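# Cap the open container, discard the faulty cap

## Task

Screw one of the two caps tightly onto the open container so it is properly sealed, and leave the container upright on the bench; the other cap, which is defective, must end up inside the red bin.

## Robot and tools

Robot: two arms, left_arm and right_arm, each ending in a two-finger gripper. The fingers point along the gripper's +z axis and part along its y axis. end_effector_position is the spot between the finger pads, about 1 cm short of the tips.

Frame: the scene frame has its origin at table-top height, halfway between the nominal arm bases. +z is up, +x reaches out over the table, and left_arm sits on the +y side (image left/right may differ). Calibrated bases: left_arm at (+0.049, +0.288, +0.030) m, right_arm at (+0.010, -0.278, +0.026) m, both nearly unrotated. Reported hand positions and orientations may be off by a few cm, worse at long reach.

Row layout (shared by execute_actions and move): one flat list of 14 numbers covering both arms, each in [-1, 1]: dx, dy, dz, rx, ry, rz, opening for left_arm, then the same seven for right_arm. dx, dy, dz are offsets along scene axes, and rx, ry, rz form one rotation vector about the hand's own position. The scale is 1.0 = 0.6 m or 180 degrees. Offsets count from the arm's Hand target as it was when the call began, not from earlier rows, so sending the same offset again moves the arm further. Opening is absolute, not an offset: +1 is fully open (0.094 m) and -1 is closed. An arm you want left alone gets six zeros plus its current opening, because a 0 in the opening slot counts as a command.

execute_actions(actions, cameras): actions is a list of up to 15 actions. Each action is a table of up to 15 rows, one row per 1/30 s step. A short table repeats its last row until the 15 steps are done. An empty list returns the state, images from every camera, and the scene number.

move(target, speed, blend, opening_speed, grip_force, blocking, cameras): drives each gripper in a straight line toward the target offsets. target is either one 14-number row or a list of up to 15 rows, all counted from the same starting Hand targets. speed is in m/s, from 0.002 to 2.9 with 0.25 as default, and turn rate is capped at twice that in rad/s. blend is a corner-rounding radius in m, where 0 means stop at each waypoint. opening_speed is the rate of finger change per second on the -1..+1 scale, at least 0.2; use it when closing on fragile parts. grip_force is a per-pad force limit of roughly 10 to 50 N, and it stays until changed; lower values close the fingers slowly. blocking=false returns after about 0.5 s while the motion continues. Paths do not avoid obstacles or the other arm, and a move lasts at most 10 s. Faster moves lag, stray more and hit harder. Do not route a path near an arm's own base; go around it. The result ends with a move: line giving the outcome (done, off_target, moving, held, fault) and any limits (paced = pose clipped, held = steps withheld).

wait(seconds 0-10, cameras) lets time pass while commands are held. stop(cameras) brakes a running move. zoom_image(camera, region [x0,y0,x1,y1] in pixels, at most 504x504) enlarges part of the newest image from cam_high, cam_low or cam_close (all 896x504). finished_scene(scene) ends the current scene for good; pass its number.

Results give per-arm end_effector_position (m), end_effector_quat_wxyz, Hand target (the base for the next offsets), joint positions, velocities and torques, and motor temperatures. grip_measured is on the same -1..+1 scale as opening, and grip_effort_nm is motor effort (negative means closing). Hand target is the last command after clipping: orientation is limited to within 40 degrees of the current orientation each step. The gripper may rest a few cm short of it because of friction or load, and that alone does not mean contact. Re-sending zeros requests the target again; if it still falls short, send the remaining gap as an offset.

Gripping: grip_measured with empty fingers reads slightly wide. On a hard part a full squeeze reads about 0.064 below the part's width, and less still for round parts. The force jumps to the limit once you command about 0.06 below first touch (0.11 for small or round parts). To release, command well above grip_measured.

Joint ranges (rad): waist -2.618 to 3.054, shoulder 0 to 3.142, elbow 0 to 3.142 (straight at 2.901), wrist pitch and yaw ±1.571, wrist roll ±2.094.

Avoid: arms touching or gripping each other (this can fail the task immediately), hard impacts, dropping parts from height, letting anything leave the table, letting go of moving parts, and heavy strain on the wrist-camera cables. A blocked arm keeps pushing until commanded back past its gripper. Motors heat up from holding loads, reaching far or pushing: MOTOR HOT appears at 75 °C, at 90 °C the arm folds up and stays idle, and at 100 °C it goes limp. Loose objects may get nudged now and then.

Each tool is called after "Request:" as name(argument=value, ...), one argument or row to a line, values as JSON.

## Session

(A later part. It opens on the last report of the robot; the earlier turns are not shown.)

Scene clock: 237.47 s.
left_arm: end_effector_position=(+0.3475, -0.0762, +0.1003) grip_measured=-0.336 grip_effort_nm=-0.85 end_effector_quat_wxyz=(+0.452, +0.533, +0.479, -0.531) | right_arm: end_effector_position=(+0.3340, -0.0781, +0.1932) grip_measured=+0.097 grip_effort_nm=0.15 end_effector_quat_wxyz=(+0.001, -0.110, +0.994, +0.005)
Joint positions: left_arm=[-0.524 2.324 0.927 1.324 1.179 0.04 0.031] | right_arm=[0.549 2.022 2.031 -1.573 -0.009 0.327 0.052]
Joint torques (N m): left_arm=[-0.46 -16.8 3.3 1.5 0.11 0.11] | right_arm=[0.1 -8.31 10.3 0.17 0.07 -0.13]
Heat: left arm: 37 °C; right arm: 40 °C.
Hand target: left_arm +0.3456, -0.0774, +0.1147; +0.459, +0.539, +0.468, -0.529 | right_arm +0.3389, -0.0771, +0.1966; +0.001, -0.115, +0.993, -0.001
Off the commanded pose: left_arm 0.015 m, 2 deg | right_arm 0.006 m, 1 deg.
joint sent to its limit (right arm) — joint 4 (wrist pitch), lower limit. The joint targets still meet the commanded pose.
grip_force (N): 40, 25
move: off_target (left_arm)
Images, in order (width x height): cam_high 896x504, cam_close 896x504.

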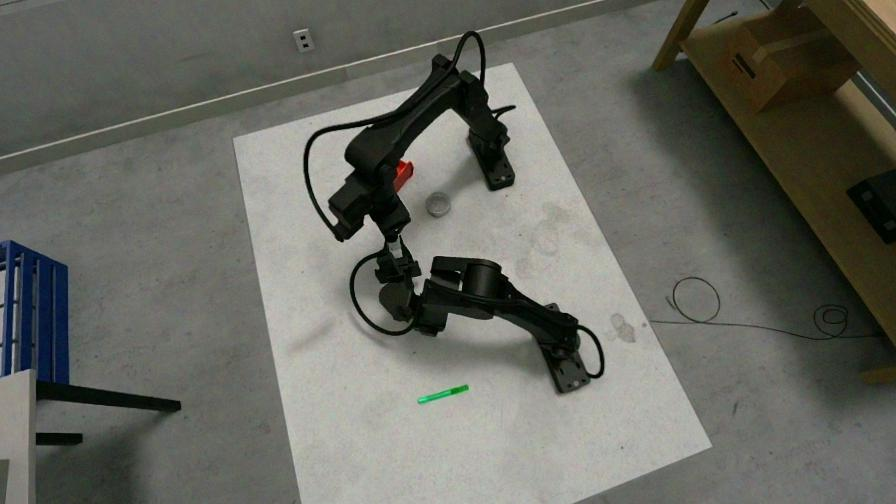

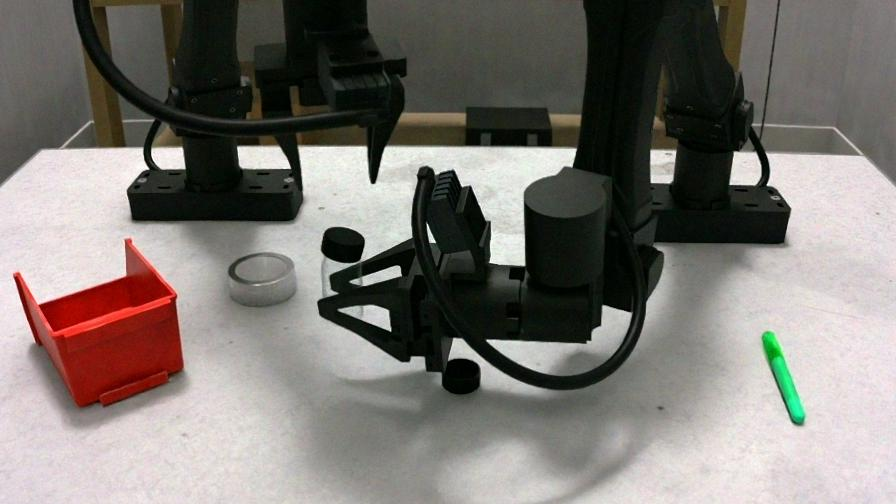

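Request:
move(
  target=[0, 0, 0, 0, 0, 0, -0.45, 0.0, 0.0, -0.095, 0, 0, 0, 0.1],
  speed=0.09,
  cameras=["cam_close"],
)

Request:
zoom_image(
  camera="cam_close",
  region=[270, 150, 410, 330],
)

Scene clock: 250.93 s.
left_arm: end_effector_position=(+0.3475, -0.0762, +0.1003) grip_measured=-0.336 grip_effort_nm=-0.85 end_effector_quat_wxyz=(+0.452, +0.533, +0.479, -0.531) | right_arm: end_effector_position=(+0.3373, -0.0760, +0.1406) grip_measured=+0.097 grip_effort_nm=0.15 end_effector_quat_wxyz=(-0.006, -0.110, +0.994, +0.002)
Joint positions: left_arm=[-0.524 2.324 0.927 1.324 1.179 0.04 0.031] | right_arm=[0.549 2.022 1.819 -1.376 -0.009 0.327 0.052]
Joint torques (N m): left_arm=[-0.51 -16.91 3.33 1.5 0.12 0.08] | right_arm=[0.12 -9.92 6.11 0.36 0.08 -0.17]
Heat: left arm: 37 °C; right arm: 39 °C.
Hand target: left_arm +0.3456, -0.0774, +0.1147; +0.459, +0.539, +0.468, -0.529 | right_arm +0.3389, -0.0770, +0.1397; +0.001, -0.115, +0.993, -0.001
Off the commanded pose: left_arm 0.015 m, 2 deg | right_arm 0.002 m, 1 deg.
grip_force (N): 40, 25
move: off_target (left_arm)
Images, in order (width x height): cam_close 896x504.

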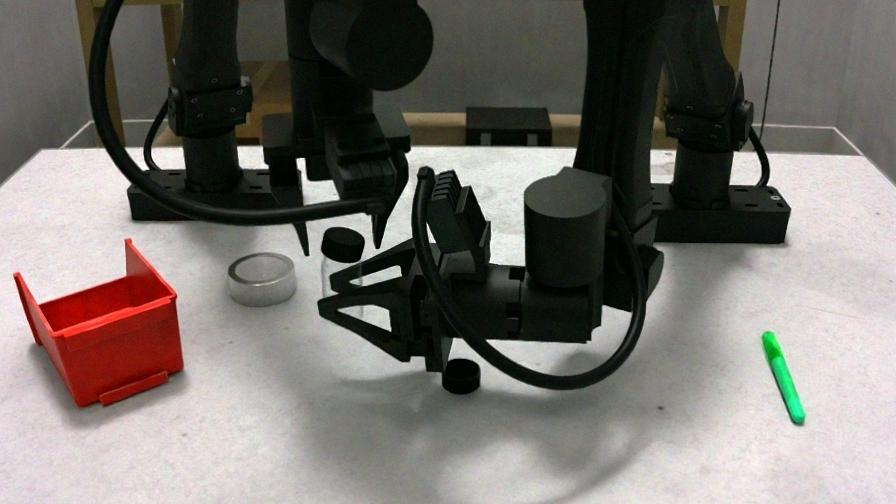

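Scaled by 2.800 from the camera's 896x504 image, which has a finer 1280x720 frame.

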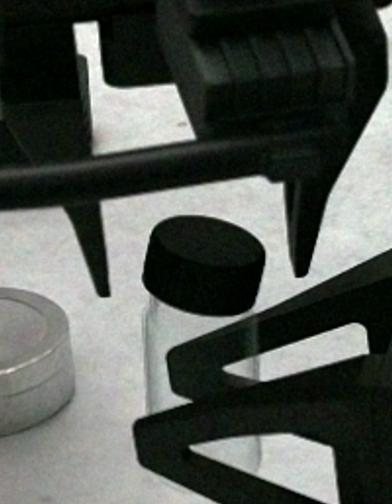

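Request:
move(
  target=[
    [0, 0, 0, 0, 0, 0, -0.45, 0.0, 0.0, 0, 0, 0, 0, -0.45],
    [0, 0, 0, 0, 0, 0, -0.45, 0.0, 0.0, -0.033, 0, 0, 0, -0.45],
  ],
  speed=0.05,
  opening_speed=0.5,
  cameras=["cam_close"],
)

Request:
zoom_image(
  camera="cam_close",
  region=[270, 150, 410, 330],
)

Scene clock: 254.17 s.
left_arm: end_effector_position=(+0.3462, -0.0744, +0.0872) grip_measured=-0.336 grip_effort_nm=-0.85 end_effector_quat_wxyz=(+0.426, +0.521, +0.509, -0.536) | right_arm: end_effector_position=(+0.3403, -0.0741, +0.1248) grip_measured=-0.289 grip_effort_nm=-0.56 end_effector_quat_wxyz=(+0.001, -0.112, +0.994, +0.005)
Joint positions: left_arm=[-0.524 2.324 0.915 1.253 1.166 0.04 0.031] | right_arm=[0.549 2.022 1.757 -1.3 -0.009 0.323 0.033]
Joint torques (N m): left_arm=[-0.44 -16.99 4.03 2.09 0.27 0.14] | right_arm=[0.1 -9.88 4.78 0.41 0.08 -0.11]
Heat: left arm: 37 °C; right arm: 39 °C.
Hand target: left_arm +0.3455, -0.0773, +0.1146; +0.459, +0.539, +0.468, -0.529 | right_arm +0.3389, -0.0770, +0.1198; +0.001, -0.115, +0.993, -0.001
Off the commanded pose: left_arm 0.028 m, 6 deg | right_arm 0.006 m, 1 deg.
grip_force (N): 40, 25
move: off_target (left_arm)
Images, in order (width x height): cam_close 896x504.

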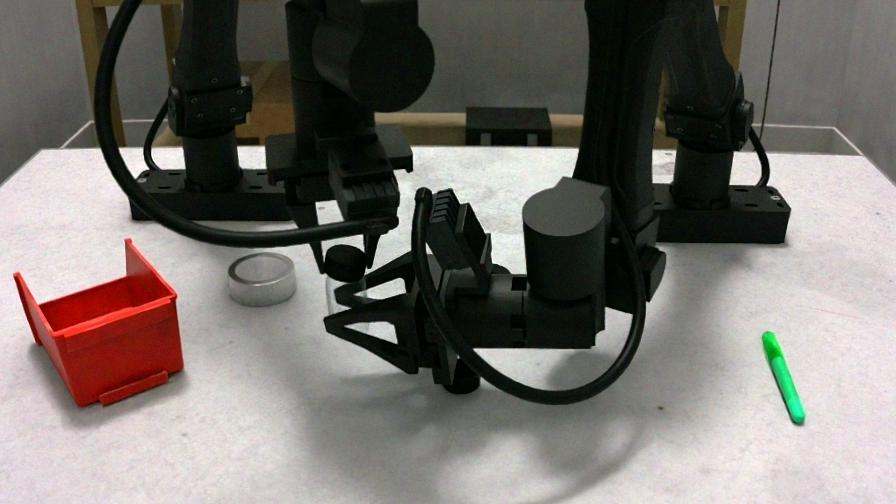

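Scaled by 2.800 from the camera's 896x504 image, which has a finer 1280x720 frame.

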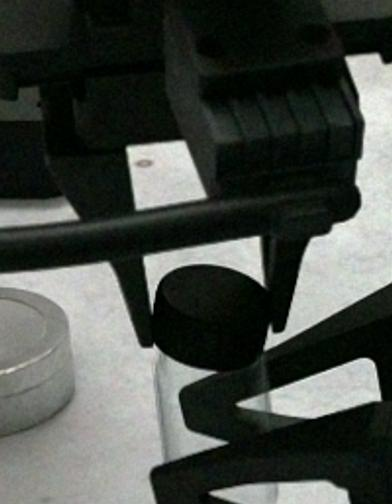

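Request:
move(
  target=[
    [0, 0, 0, 0, 0, 0, -0.45, 0.0, 0.0, 0.06, 0, 0, 0, -0.45],
    [0, 0, 0, 0, 0, 0, -0.45, 0.0, 0.0, 0.13, 0, 0, 0, -0.45],
  ],
  speed=[0.06, 0.12],
  blend=[0.02, 0],
  cameras=["cam_close"],
)

Request:
zoom_image(
  camera="cam_close",
  region=[270, 120, 410, 330],
)

Scene clock: 260.50 s.
left_arm: end_effector_position=(+0.3454, -0.0753, +0.0946) grip_measured=-0.336 grip_effort_nm=-0.85 end_effector_quat_wxyz=(+0.441, +0.528, +0.492, -0.533) | right_arm: end_effector_position=(+0.3358, -0.0769, +0.1960) grip_measured=-0.289 grip_effort_nm=-0.56 end_effector_quat_wxyz=(+0.006, -0.112, +0.994, +0.008)
Joint positions: left_arm=[-0.525 2.321 0.915 1.297 1.171 0.042 0.031] | right_arm=[0.549 2.022 2.042 -1.573 -0.009 0.323 0.033]
Joint torques (N m): left_arm=[-0.25 -16.57 4.05 1.71 0.21 0.08] | right_arm=[0.13 -8.46 9.31 0.18 0.08 -0.11]
Heat: left arm: 38 °C; right arm: 39 °C.
Hand target: left_arm +0.3456, -0.0773, +0.1146; +0.459, +0.539, +0.468, -0.529 | right_arm +0.3389, -0.0770, +0.1979; +0.001, -0.115, +0.993, -0.001
Off the commanded pose: left_arm 0.020 m, 4 deg | right_arm 0.004 m, 1 deg.
joint sent to its limit (right arm) — joint 4 (wrist pitch), lower limit. The joint targets still meet the commanded pose.
grip_force (N): 40, 25
move: off_target (left_arm); blend cut to 0.018 m at target 1
Images, in order (width x height): cam_close 896x504.

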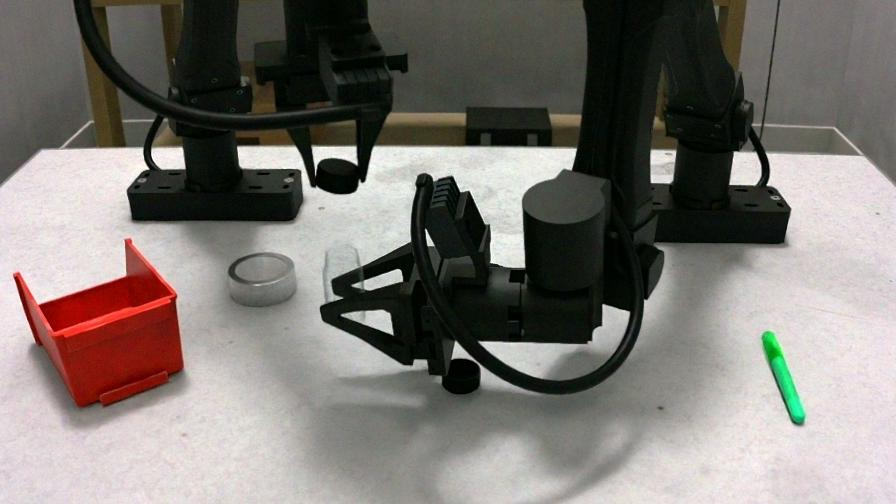

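Scaled by 2.400 from the camera's 896x504 image, which has a finer 1280x720 frame.

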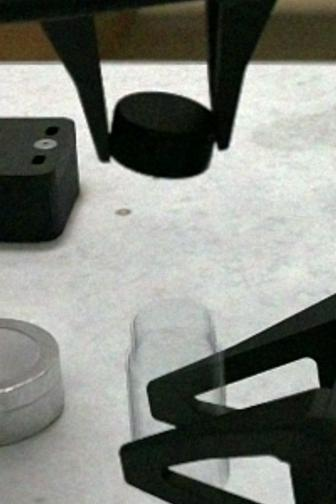

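Request:
move(
  target=[
    [0, 0, 0, 0, 0, 0, -0.45, -0.15, -0.0667, 0, 0, 0, 0, -0.45],
    [0, 0, 0, 0, 0, 0, -0.45, -0.15, -0.0667, -0.25, 0, 0, 0, -0.45],
    [0, 0, 0, 0, 0, 0, -0.45, -0.15, -0.0667, -0.295, 0, 0, 0, -0.45],
  ],
  speed=[0.2, 0.2, 0.05],
  blend=[0.03, 0.01, 0],
  cameras=["cam_close"],
)

Request:
zoom_image(
  camera="cam_close",
  region=[230, 180, 410, 330],
)

Scene clock: 263.80 s.
left_arm: end_effector_position=(+0.3474, -0.0751, +0.0881) grip_measured=-0.336 grip_effort_nm=-0.85 end_effector_quat_wxyz=(+0.429, +0.519, +0.511, -0.534) | right_arm: end_effector_position=(+0.2627, -0.1100, +0.0351) grip_measured=-0.289 grip_effort_nm=-0.56 end_effector_quat_wxyz=(+0.030, -0.116, +0.993, +0.015)
Joint positions: left_arm=[-0.525 2.321 0.914 1.254 1.156 0.04 0.031] | right_arm=[0.587 1.742 1.01 -0.772 0 0.353 0.033]
Joint torques (N m): left_arm=[-0.38 -16.79 4.08 2.07 0.38 0.16] | right_arm=[0.57 -4.74 4.42 0.24 0 0.06]
Heat: left arm: 38 °C; right arm: 39 °C.
Hand target: left_arm +0.3456, -0.0773, +0.1146; +0.459, +0.539, +0.468, -0.529 | right_arm +0.2489, -0.1171, +0.0209; +0.001, -0.115, +0.993, -0.001
Off the commanded pose: left_arm 0.027 m, 6 deg | right_arm 0.021 m, 4 deg.
grip_force (N): 40, 25
move: off_target (left_arm, right_arm)
Images, in order (width x height): cam_close 896x504.

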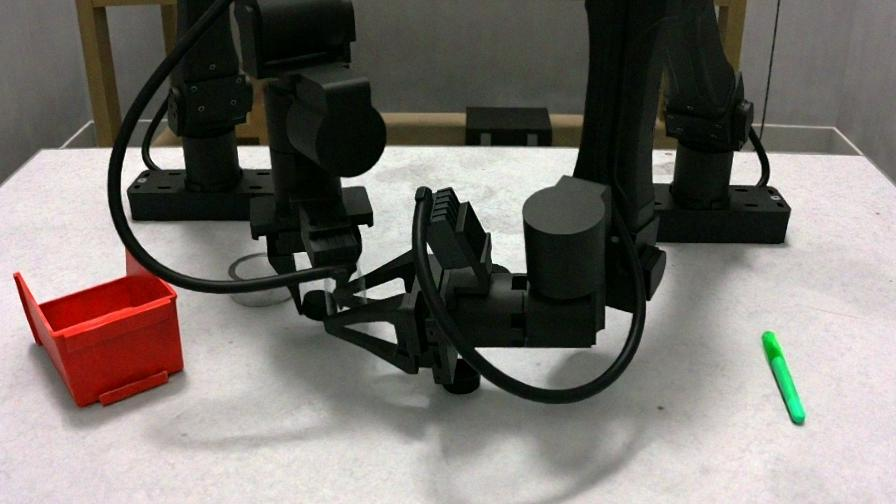

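Scaled by 2.800 from the camera's 896x504 image, which has a finer 1280x720 frame.

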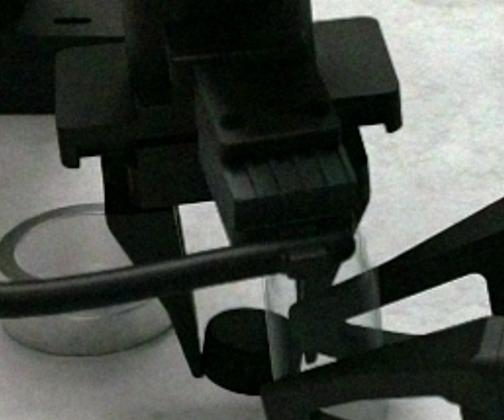

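Request:
move(
  target=[0, 0, 0, 0, 0, 0, -0.45, 0.0, -0.02, 0.18, 0, 0, 0, -0.45],
  speed=0.12,
  cameras=["cam_close", "cam_high"],
)

Request:
zoom_image(
  camera="cam_close",
  region=[200, 120, 450, 340],
)

Scene clock: 266.07 s.
left_arm: end_effector_position=(+0.3445, -0.0760, +0.0944) grip_measured=-0.336 grip_effort_nm=-0.85 end_effector_quat_wxyz=(+0.440, +0.528, +0.492, -0.534) | right_arm: end_effector_position=(+0.2418, -0.1305, +0.1161) grip_measured=-0.289 grip_effort_nm=-0.56 end_effector_quat_wxyz=(-0.018, -0.114, +0.993, -0.009)
Joint positions: left_arm=[-0.528 2.321 0.914 1.297 1.171 0.04 0.031] | right_arm=[0.566 1.633 1.229 -1.206 0.001 0.335 0.033]
Joint torques (N m): left_arm=[-0.12 -16.5 4.1 1.74 0.18 0.09] | right_arm=[-0.55 -7.91 10 0.1 -0.01 -0.13]
Heat: left arm: 38 °C; right arm: 39 °C.
Hand target: left_arm +0.3455, -0.0773, +0.1146; +0.459, +0.539, +0.468, -0.529 | right_arm +0.2490, -0.1291, +0.1289; +0.001, -0.115, +0.993, -0.001
Off the commanded pose: left_arm 0.020 m, 4 deg | right_arm 0.015 m, 2 deg.
grip_force (N): 40, 25
move: off_target (left_arm, right_arm)
Images, in order (width x height): cam_high 896x504, cam_close 896x504.

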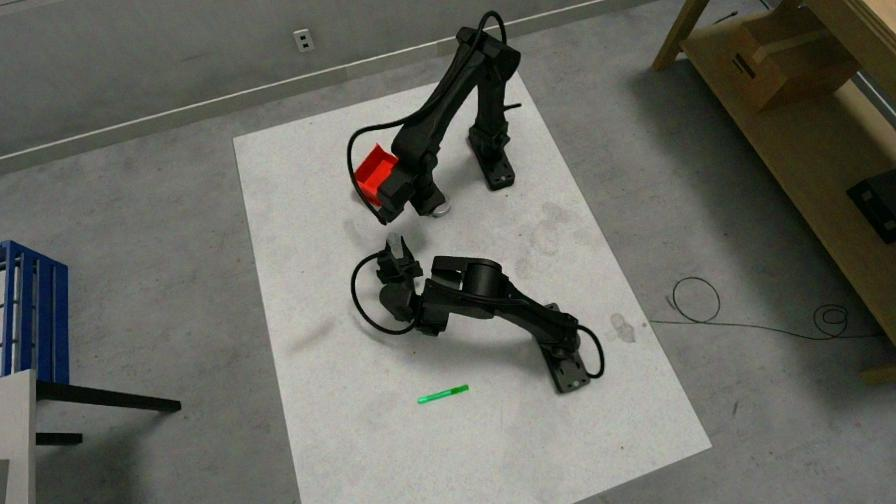

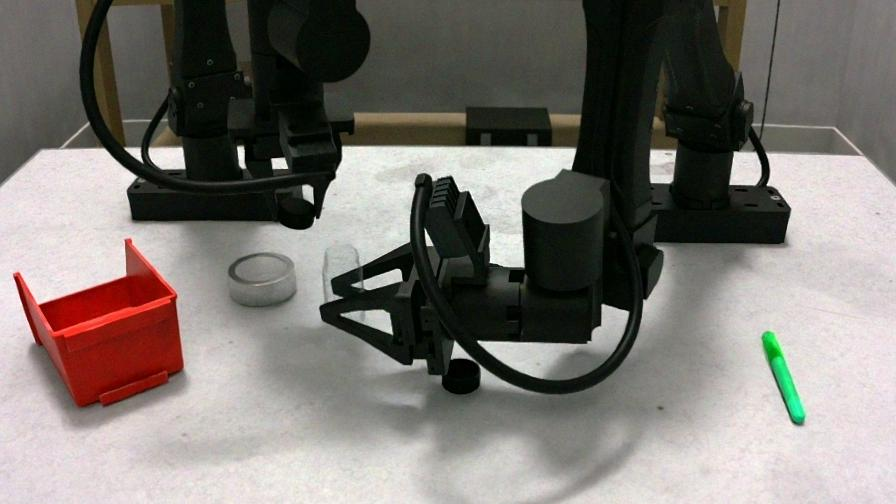

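Scaled by 2.016 from the camera's 896x504 image, which has a finer 1280x720 frame.

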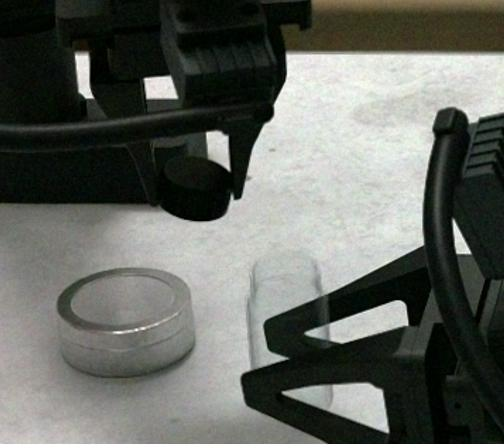

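Request:
move(
  target=[
    [0, 0, 0, 0, 0, 0, -0.45, 0, 0.01, 0, 0, 0, -0.4167, -0.45],
    [0, 0, 0, 0, 0, 0, -0.45, 0, 0.02, -0.14, 0, 0, -0.4167, -0.45],
    [0, 0, 0, 0, 0, 0, -0.45, 0, 0.02, -0.183, 0, 0, -0.4167, -0.45],
  ],
  speed=[0.4, 0.2, 0.05],
  blend=[0.03, 0.01, 0],
  cameras=["cam_close"],
)

Request:
zoom_image(
  camera="cam_close",
  region=[230, 180, 410, 330],
)

Scene clock: 270.27 s.
left_arm: end_effector_position=(+0.3445, -0.0760, +0.0944) grip_measured=-0.336 grip_effort_nm=-0.85 end_effector_quat_wxyz=(+0.440, +0.528, +0.492, -0.534) | right_arm: end_effector_position=(+0.2536, -0.1141, +0.0257) grip_measured=-0.289 grip_effort_nm=-0.56 end_effector_quat_wxyz=(+0.000, +0.511, +0.859, +0.011)
Joint positions: left_arm=[-0.528 2.321 0.914 1.297 1.171 0.04 0.031] | right_arm=[0.586 1.765 0.997 -0.782 -0.009 1.658 0.033]
Joint torques (N m): left_arm=[-0.03 -16.66 4.08 1.73 0.21 0.08] | right_arm=[0.66 -5.7 5.34 0.32 0.08 0.09]
Heat: left arm: 38 °C; right arm: 39 °C.
Hand target: left_arm +0.3455, -0.0773, +0.1146; +0.459, +0.539, +0.468, -0.529 | right_arm +0.2488, -0.1171, +0.0190; +0.001, +0.514, +0.858, -0.002
Off the commanded pose: left_arm 0.020 m, 4 deg | right_arm 0.009 m, 1 deg.
grip_force (N): 40, 25
move: off_target (left_arm)
Images, in order (width x height): cam_close 896x504.

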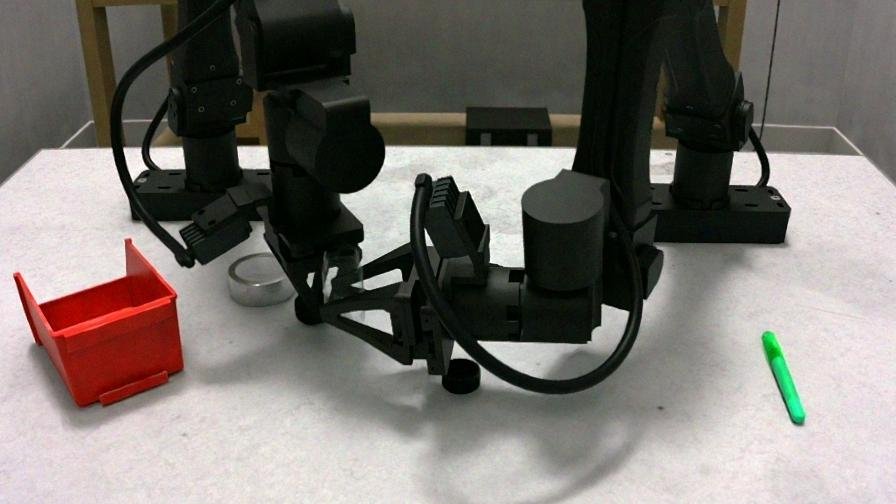

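Scaled by 2.800 from the camera's 896x504 image, which has a finer 1280x720 frame.

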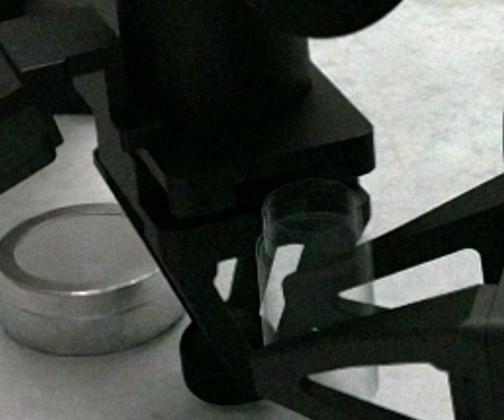

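Request:
move(
  target=[
    [0, 0, 0, 0, 0, 0, -0.45, 0, 0.0, 0, 0, 0, 0, 0.05],
    [0, 0, 0, 0, 0, 0, -0.45, 0, 0, 0.02, 0, 0, 0, 0.05],
  ],
  speed=[0.1, 0.1],
  opening_speed=0.8,
  cameras=["cam_close"],
)

Request:
zoom_image(
  camera="cam_close",
  region=[230, 180, 410, 330],
)

Scene clock: 272.63 s.
left_arm: end_effector_position=(+0.3445, -0.0760, +0.0944) grip_measured=-0.336 grip_effort_nm=-0.85 end_effector_quat_wxyz=(+0.440, +0.528, +0.492, -0.534) | right_arm: end_effector_position=(+0.2486, -0.1174, +0.0256) grip_measured=+0.047 grip_effort_nm=0.15 end_effector_quat_wxyz=(-0.005, +0.512, +0.859, +0.001)
Joint positions: left_arm=[-0.528 2.321 0.914 1.297 1.171 0.04 0.031] | right_arm=[0.586 1.765 0.997 -0.806 -0.009 1.659 0.049]
Joint torques (N m): left_arm=[0.02 -16.57 4.26 1.74 0.22 0.09] | right_arm=[0.68 -7.54 7.62 0.03 0.07 0.1]
Heat: left arm: 38 °C; right arm: 39 °C.
Hand target: left_arm +0.3455, -0.0773, +0.1146; +0.459, +0.539, +0.468, -0.529 | right_arm +0.2487, -0.1171, +0.0310; +0.000, +0.514, +0.858, -0.002
Off the commanded pose: left_arm 0.020 m, 4 deg | right_arm 0.005 m, 1 deg.
grip_force (N): 40, 25
move: off_target (left_arm)
Images, in order (width x height): cam_close 896x504.

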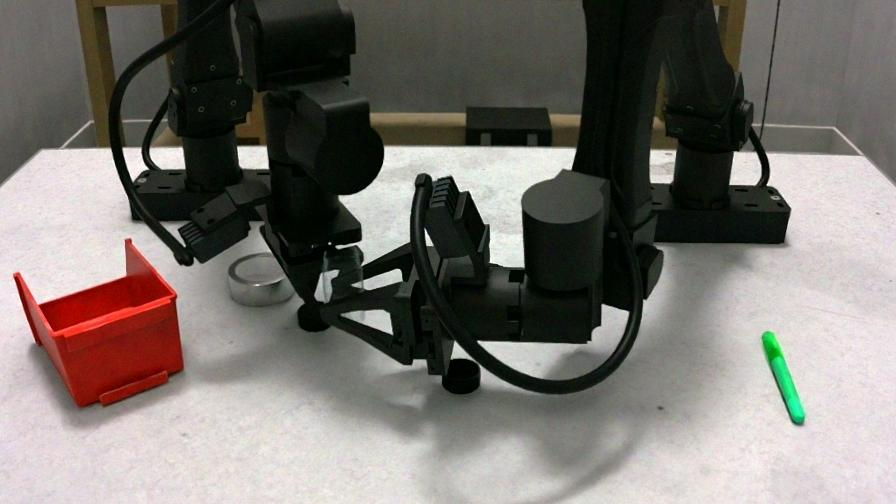

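Scaled by 2.800 from the camera's 896x504 image, which has a finer 1280x720 frame.

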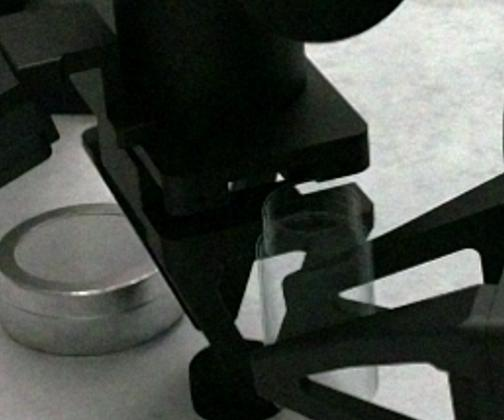

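Request:
zoom_image(
  camera="cam_close",
  region=[285, 290, 345, 340],
)

Scaled by 8.400 from the camera's 896x504 image, which has a finer 1280x720 frame.

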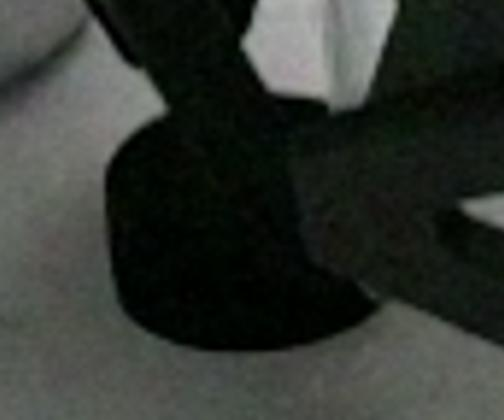

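Request:
move(
  target=[
    [0, 0, 0, 0, 0, 0, -0.45, 0, 0.0, 0.233, 0, 0, 0, 0.1],
    [0, 0, 0, 0, 0, 0, -0.45, 0.147, 0.068, 0.25, 0, 0, 0, 0.1],
    [0, 0, 0, 0, 0, 0, -0.45, 0.147, 0.068, 0.2, 0, 0, 0, 0.1],
  ],
  speed=[0.25, 0.25, 0.15],
  blend=[0.03, 0.02, 0],
  cameras=["cam_close", "cam_high"],
)

Request:
zoom_image(
  camera="cam_close",
  region=[250, 130, 430, 340],
)

Request:
zoom_image(
  camera="cam_high",
  region=[350, 200, 440, 290],
)

Scene clock: 277.33 s.
left_arm: end_effector_position=(+0.3445, -0.0760, +0.0944) grip_measured=-0.336 grip_effort_nm=-0.84 end_effector_quat_wxyz=(+0.440, +0.528, +0.492, -0.534) | right_arm: end_effector_position=(+0.3366, -0.0717, +0.1584) grip_measured=+0.097 grip_effort_nm=0.15 end_effector_quat_wxyz=(+0.000, +0.515, +0.857, +0.010)
Joint positions: left_arm=[-0.528 2.321 0.914 1.297 1.171 0.04 0.031] | right_arm=[0.559 2.006 1.867 -1.414 -0.009 1.639 0.052]
Joint torques (N m): left_arm=[-0.01 -16.54 4.12 1.74 0.21 0.1] | right_arm=[-0.4 -8.58 6.06 0.3 0.09 -0.12]
Heat: left arm: 38 °C; right arm: 38 °C.
Hand target: left_arm +0.3455, -0.0773, +0.1146; +0.459, +0.539, +0.468, -0.529 | right_arm +0.3370, -0.0764, +0.1511; +0.000, +0.514, +0.858, -0.002
Off the commanded pose: left_arm 0.020 m, 4 deg | right_arm 0.009 m, 1 deg.
grip_force (N): 40, 25
move: off_target (left_arm); blend cut to 0.015 m at target 2
Images, in order (width x height): cam_high 896x504, cam_close 896x504.

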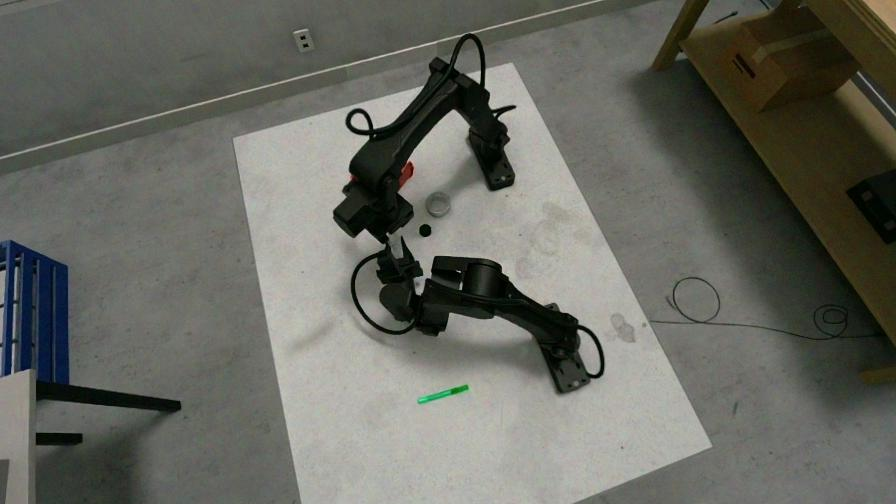

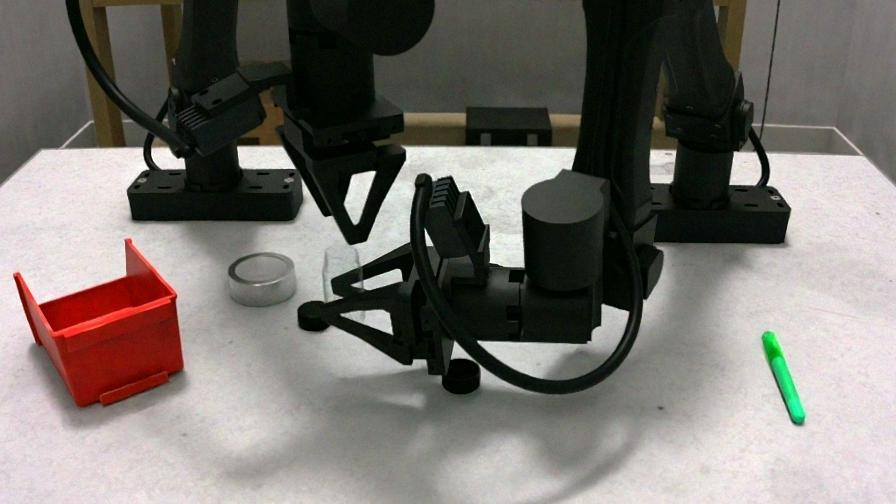

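Scaled by 2.400 from the camera's 896x504 image, which has a finer 1280x720 frame.

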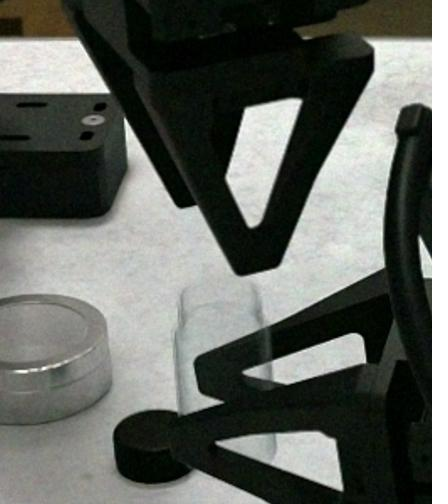

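Scaled by 5.600 from the camera's 896x504 image, which has a finer 1280x720 frame.

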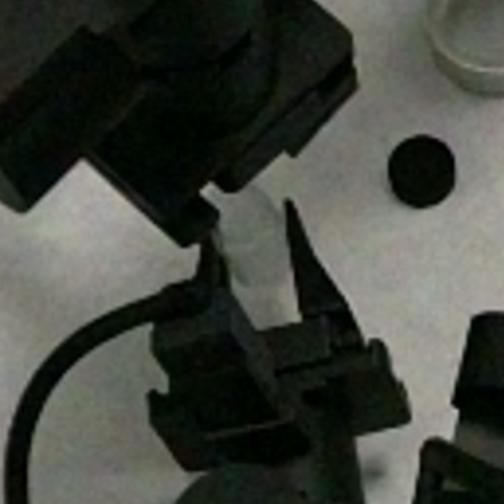

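Request:
execute_actions(
  actions=[],
  cameras=["cam_low", "cam_close", "cam_high"],
)

Request:
zoom_image(
  camera="cam_low",
  region=[395, 195, 465, 265],
)

Scene clock: 278.17 s.
left_arm: end_effector_position=(+0.3445, -0.0760, +0.0945) grip_measured=-0.336 grip_effort_nm=-0.85 end_effector_quat_wxyz=(+0.440, +0.528, +0.492, -0.534) | right_arm: end_effector_position=(+0.3367, -0.0717, +0.1584) grip_measured=+0.097 grip_effort_nm=0.15 end_effector_quat_wxyz=(+0.000, +0.514, +0.857, +0.010)
Joint positions: left_arm=[-0.528 2.321 0.914 1.297 1.171 0.04 0.031] | right_arm=[0.559 2.006 1.867 -1.413 -0.009 1.638 0.052]
Joint velocities: within noise
Joint torques (N m): left_arm=[-0.01 -16.57 4.04 1.73 0.21 0.1] | right_arm=[-0.38 -8.58 6.06 0.3 0.07 -0.14]
Motor temperatures (°C): left_arm=[27 37 36 38 29 31 30] | right_arm=[28 38 35 31 28 30 30]
Heat: left arm: 38 °C; right arm: 38 °C.
Hand target: left_arm +0.3455, -0.0773, +0.1147; +0.459, +0.539, +0.468, -0.529 | right_arm +0.3370, -0.0764, +0.1511; +0.001, +0.514, +0.858, -0.002
Tool commands: left_gripper/opening=-0.45 right_gripper/opening=+0.1
Off the commanded pose: left_arm 0.020 m, 4 deg | right_arm 0.009 m, 1 deg.
grip_force (N): 40, 25

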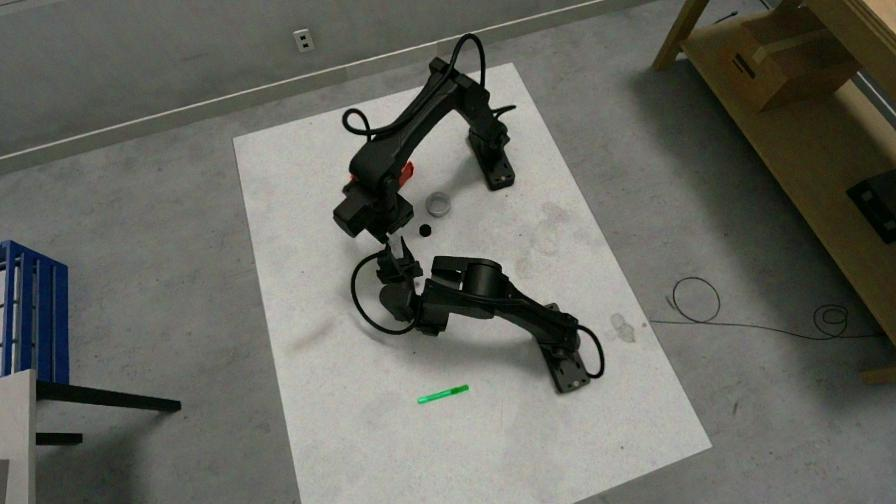

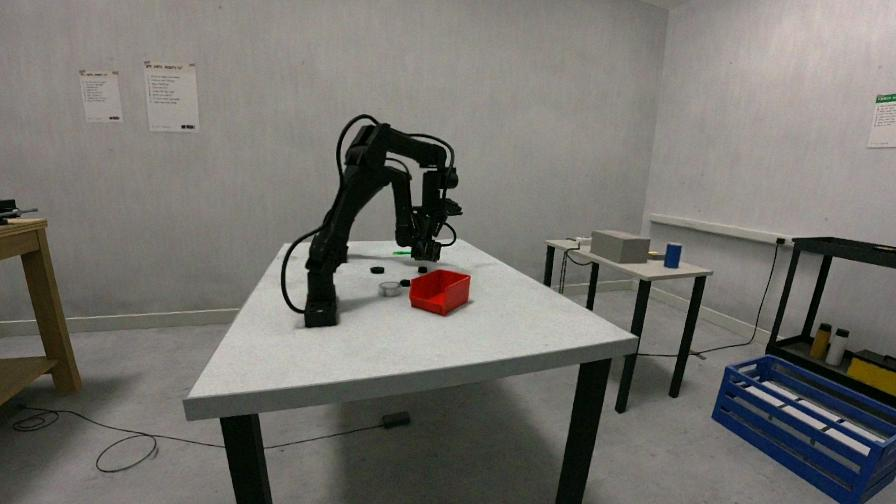

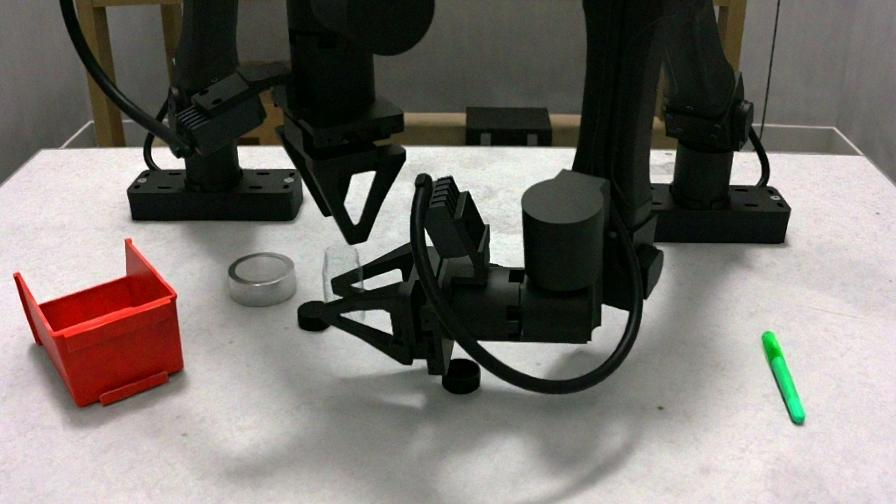

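Scaled by 7.200 from the camera's 896x504 image, which has a finer 1280x720 frame.

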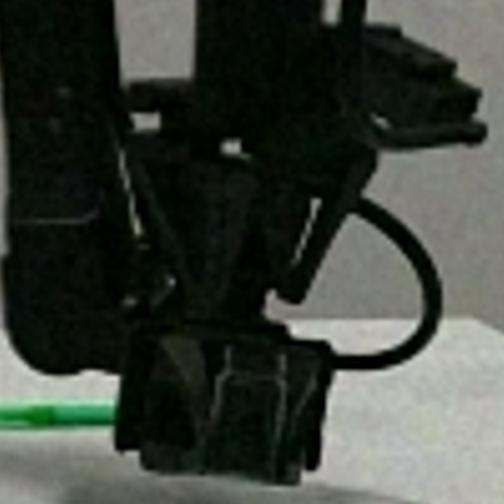

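Request:
move(
  target=[0, 0, 0, 0, 0, 0, -0.45, 0.002, 0.003, -0.066, 0, 0, 0, 0.1],
  speed=0.06,
  cameras=["cam_close"],
)

Request:
zoom_image(
  camera="cam_close",
  region=[250, 130, 430, 340],
)

Scene clock: 280.33 s.
left_arm: end_effector_position=(+0.3445, -0.0760, +0.0945) grip_measured=-0.336 grip_effort_nm=-0.85 end_effector_quat_wxyz=(+0.440, +0.528, +0.492, -0.534) | right_arm: end_effector_position=(+0.3391, -0.0701, +0.1218) grip_measured=+0.097 grip_effort_nm=0.15 end_effector_quat_wxyz=(+0.002, +0.514, +0.857, +0.014)
Joint positions: left_arm=[-0.528 2.321 0.914 1.297 1.171 0.04 0.031] | right_arm=[0.559 2.006 1.721 -1.26 -0.009 1.638 0.052]
Joint torques (N m): left_arm=[-0.08 -16.62 4.21 1.73 0.21 0.09] | right_arm=[-0.16 -8.06 6.17 0.32 0.07 -0.11]
Heat: left arm: 38 °C; right arm: 38 °C.
Hand target: left_arm +0.3455, -0.0773, +0.1147; +0.459, +0.539, +0.468, -0.529 | right_arm +0.3382, -0.0746, +0.1115; +0.001, +0.514, +0.858, -0.002
Off the commanded pose: left_arm 0.020 m, 4 deg | right_arm 0.011 m, 2 deg.
grip_force (N): 40, 25
move: off_target (left_arm, right_arm)
Images, in order (width x height): cam_close 896x504.

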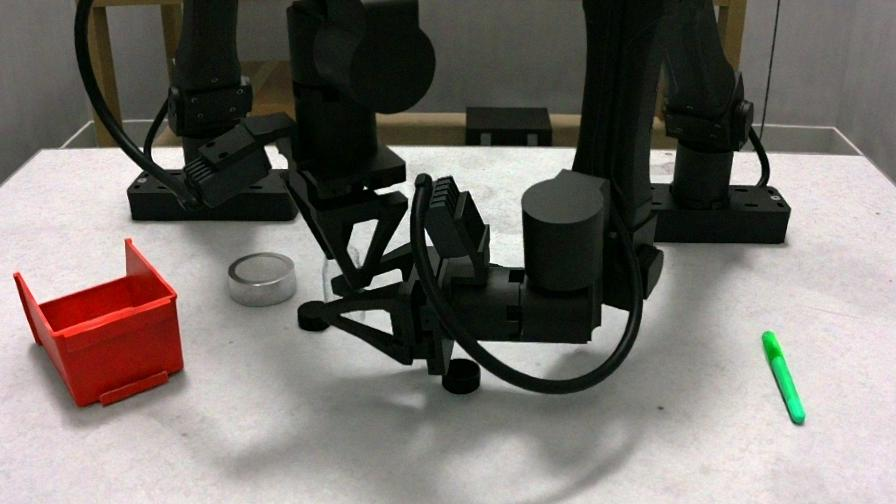

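Scaled by 2.400 from the camera's 896x504 image, which has a finer 1280x720 frame.

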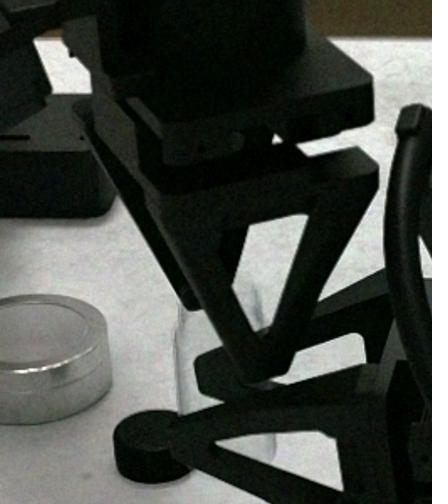

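Request:
move(
  target=[0, 0, 0, 0, 0, 0, -0.45, 0, 0, 0.006, 0, 0, 0, -0.45],
  speed=0.06,
  opening_speed=0.5,
  cameras=["cam_close"],
)

Request:
zoom_image(
  camera="cam_close",
  region=[250, 130, 430, 340],
)

Scene clock: 282.73 s.
left_arm: end_effector_position=(+0.3445, -0.0760, +0.0946) grip_measured=-0.336 grip_effort_nm=-0.84 end_effector_quat_wxyz=(+0.440, +0.528, +0.492, -0.534) | right_arm: end_effector_position=(+0.3392, -0.0701, +0.1218) grip_measured=-0.314 grip_effort_nm=-0.51 end_effector_quat_wxyz=(+0.002, +0.514, +0.857, +0.014)
Joint positions: left_arm=[-0.528 2.321 0.914 1.297 1.171 0.04 0.031] | right_arm=[0.559 2.006 1.721 -1.26 -0.009 1.638 0.032]
Joint torques (N m): left_arm=[-0.03 -16.55 4.18 1.72 0.2 0.07] | right_arm=[-0.21 -8.1 7.3 0.19 0.07 -0.11]
Heat: left arm: 38 °C; right arm: 38 °C.
Hand target: left_arm +0.3455, -0.0773, +0.1147; +0.459, +0.539, +0.468, -0.529 | right_arm +0.3382, -0.0746, +0.1151; +0.001, +0.514, +0.858, -0.002
Off the commanded pose: left_arm 0.020 m, 4 deg | right_arm 0.008 m, 2 deg.
grip_force (N): 40, 25
move: off_target (left_arm)
Images, in order (width x height): cam_close 896x504.

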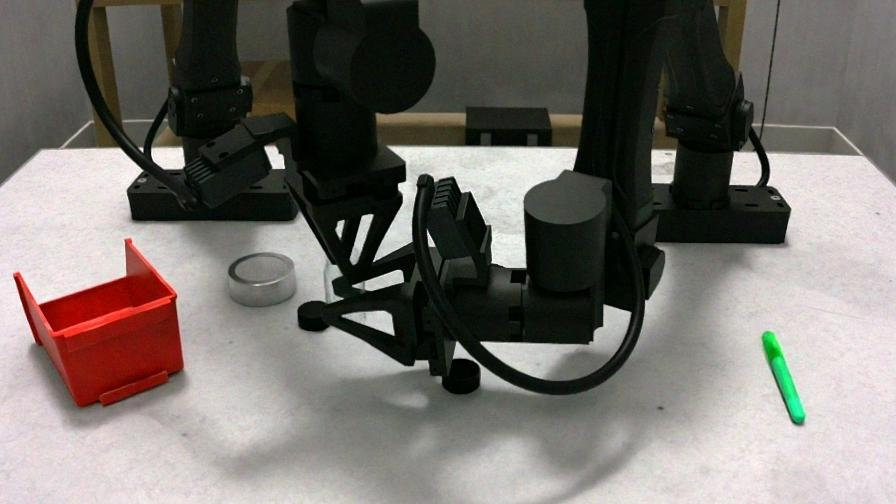

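Scaled by 2.400 from the camera's 896x504 image, which has a finer 1280x720 frame.

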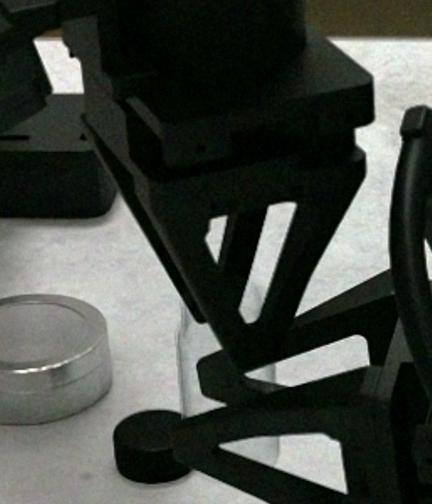

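Request:
move(
  target=[
    [0, 0, 0, 0, 0, 0, 0.1, 0, 0, 0.0, 0, 0, 0, -0.45],
    [0.02, 0.165, 0.0, 0, 0, 0, 0.1, 0, 0, 0.0, 0, 0, 0, -0.45],
  ],
  speed=[0.1, 0.12],
  opening_speed=0.8,
  grip_force=[40, 35],
  cameras=["cam_close", "cam_high"],
)

Request:
zoom_image(
  camera="cam_close",
  region=[250, 130, 430, 340],
)

Scene clock: 285.70 s.
left_arm: end_effector_position=(+0.3614, +0.0216, +0.1047) grip_measured=+0.099 grip_effort_nm=0.08 end_effector_quat_wxyz=(+0.457, +0.531, +0.477, -0.530) | right_arm: end_effector_position=(+0.3392, -0.0701, +0.1218) grip_measured=-0.324 grip_effort_nm=-0.74 end_effector_quat_wxyz=(+0.002, +0.514, +0.857, +0.014)
Joint positions: left_arm=[-0.257 2.252 0.808 1.299 1.438 0.123 0.052] | right_arm=[0.559 2.006 1.721 -1.26 -0.009 1.638 0.032]
Joint torques (N m): left_arm=[-0.18 -15.39 2.67 1.27 0.22 0.13] | right_arm=[-0.18 -8.09 7.35 0.17 0.08 -0.12]
Heat: left arm: 38 °C; right arm: 38 °C.
Hand target: left_arm +0.3575, +0.0217, +0.1147; +0.459, +0.539, +0.468, -0.529 | right_arm +0.3382, -0.0746, +0.1151; +0.001, +0.514, +0.858, -0.002
Off the commanded pose: left_arm 0.011 m, 1 deg | right_arm 0.008 m, 2 deg.
grip_force (N): 40, 35
move: off_target (left_arm)
Images, in order (width x height): cam_high 896x504, cam_close 896x504.

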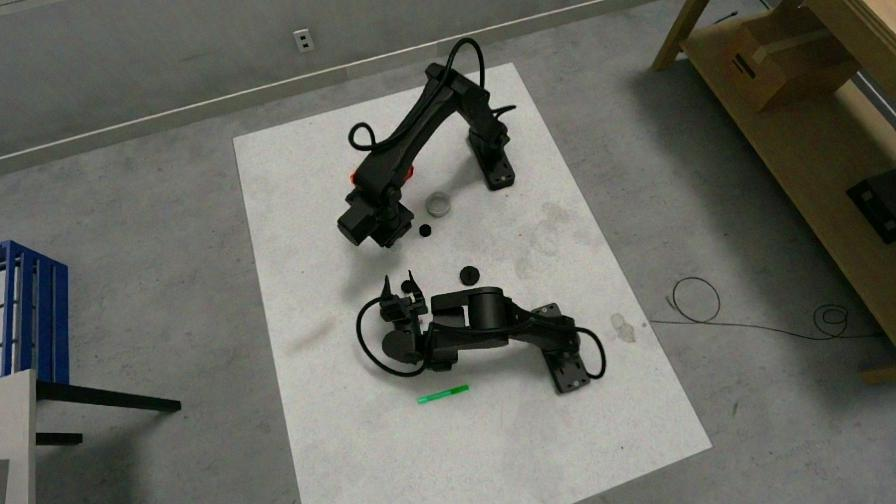

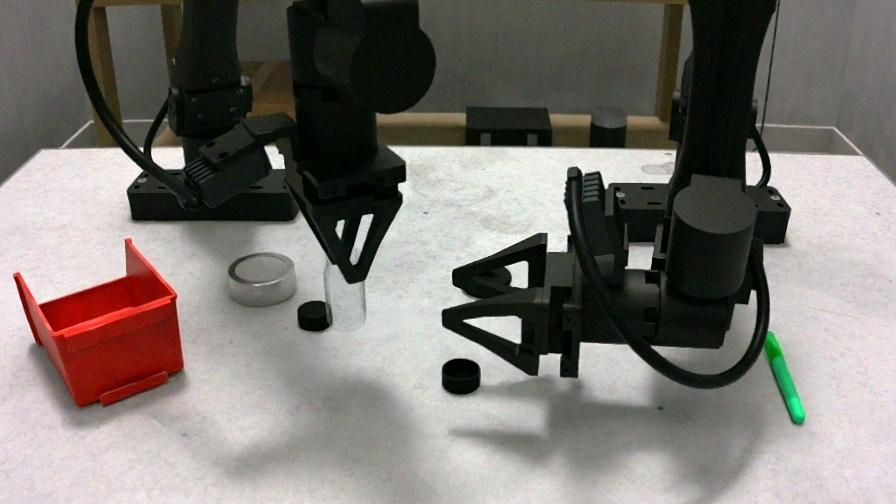

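Scaled by 2.400 from the camera's 896x504 image, which has a finer 1280x720 frame.

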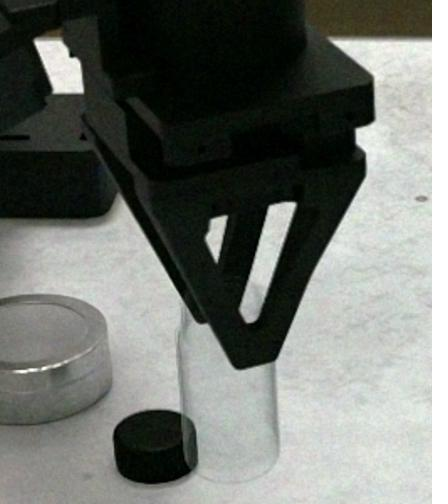

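Request:
move(
  target=[
    [0, 0, 0, 0, 0, 0, 0.1, 0, 0, -0.072, 0, 0, 0, -0.45],
    [0, 0, 0.0, 0, 0, 0, 0.1, 0, 0, -0.097, 0, 0, 0, -0.45],
  ],
  speed=[0.12, 0.03],
  blend=[0.005, 0],
  cameras=["cam_close"],
)

Request:
zoom_image(
  camera="cam_close",
  region=[250, 230, 430, 440],
)

Scene clock: 287.90 s.
left_arm: end_effector_position=(+0.3613, +0.0216, +0.1047) grip_measured=+0.099 grip_effort_nm=0.08 end_effector_quat_wxyz=(+0.457, +0.531, +0.477, -0.530) | right_arm: end_effector_position=(+0.3409, -0.0690, +0.0678) grip_measured=-0.324 grip_effort_nm=-0.75 end_effector_quat_wxyz=(+0.002, +0.514, +0.857, +0.015)
Joint positions: left_arm=[-0.257 2.252 0.808 1.299 1.438 0.124 0.052] | right_arm=[0.559 2.043 1.558 -1.058 -0.009 1.638 0.032]
Joint torques (N m): left_arm=[-0.23 -15.38 2.74 1.23 0.24 0.14] | right_arm=[-0.16 -8.03 5.96 0.3 0.07 -0.11]
Heat: left arm: 38 °C; right arm: 38 °C.
Hand target: left_arm +0.3575, +0.0217, +0.1147; +0.459, +0.539, +0.468, -0.529 | right_arm +0.3383, -0.0745, +0.0569; +0.001, +0.514, +0.858, -0.001
Off the commanded pose: left_arm 0.011 m, 1 deg | right_arm 0.013 m, 2 deg.
grip_force (N): 40, 35
move: off_target (left_arm, right_arm)
Images, in order (width x height): cam_close 896x504.

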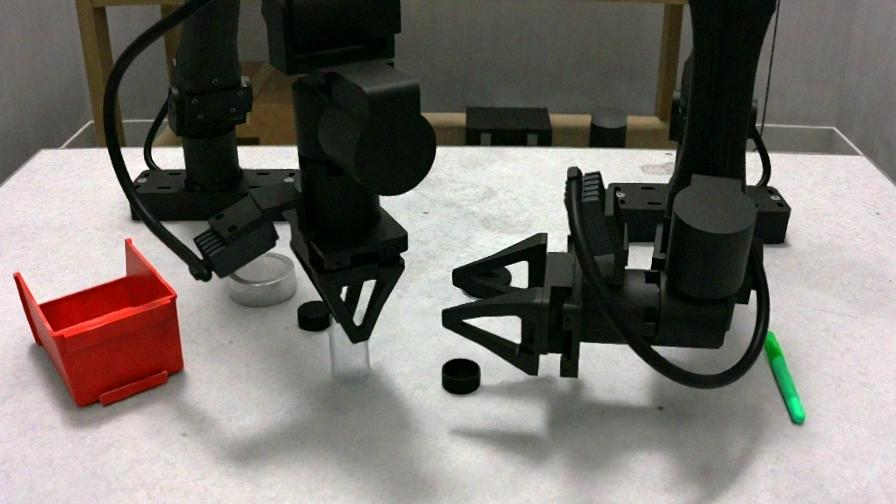

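Scaled by 2.400 from the camera's 896x504 image, which has a finer 1280x720 frame.

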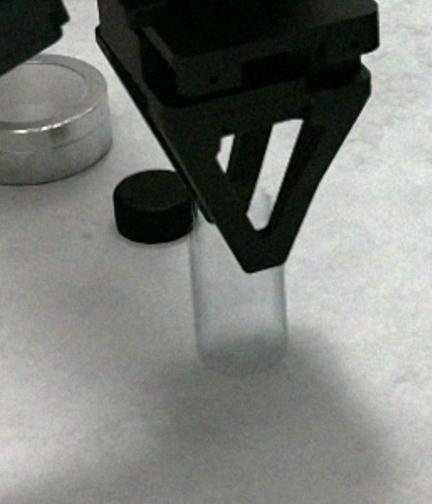

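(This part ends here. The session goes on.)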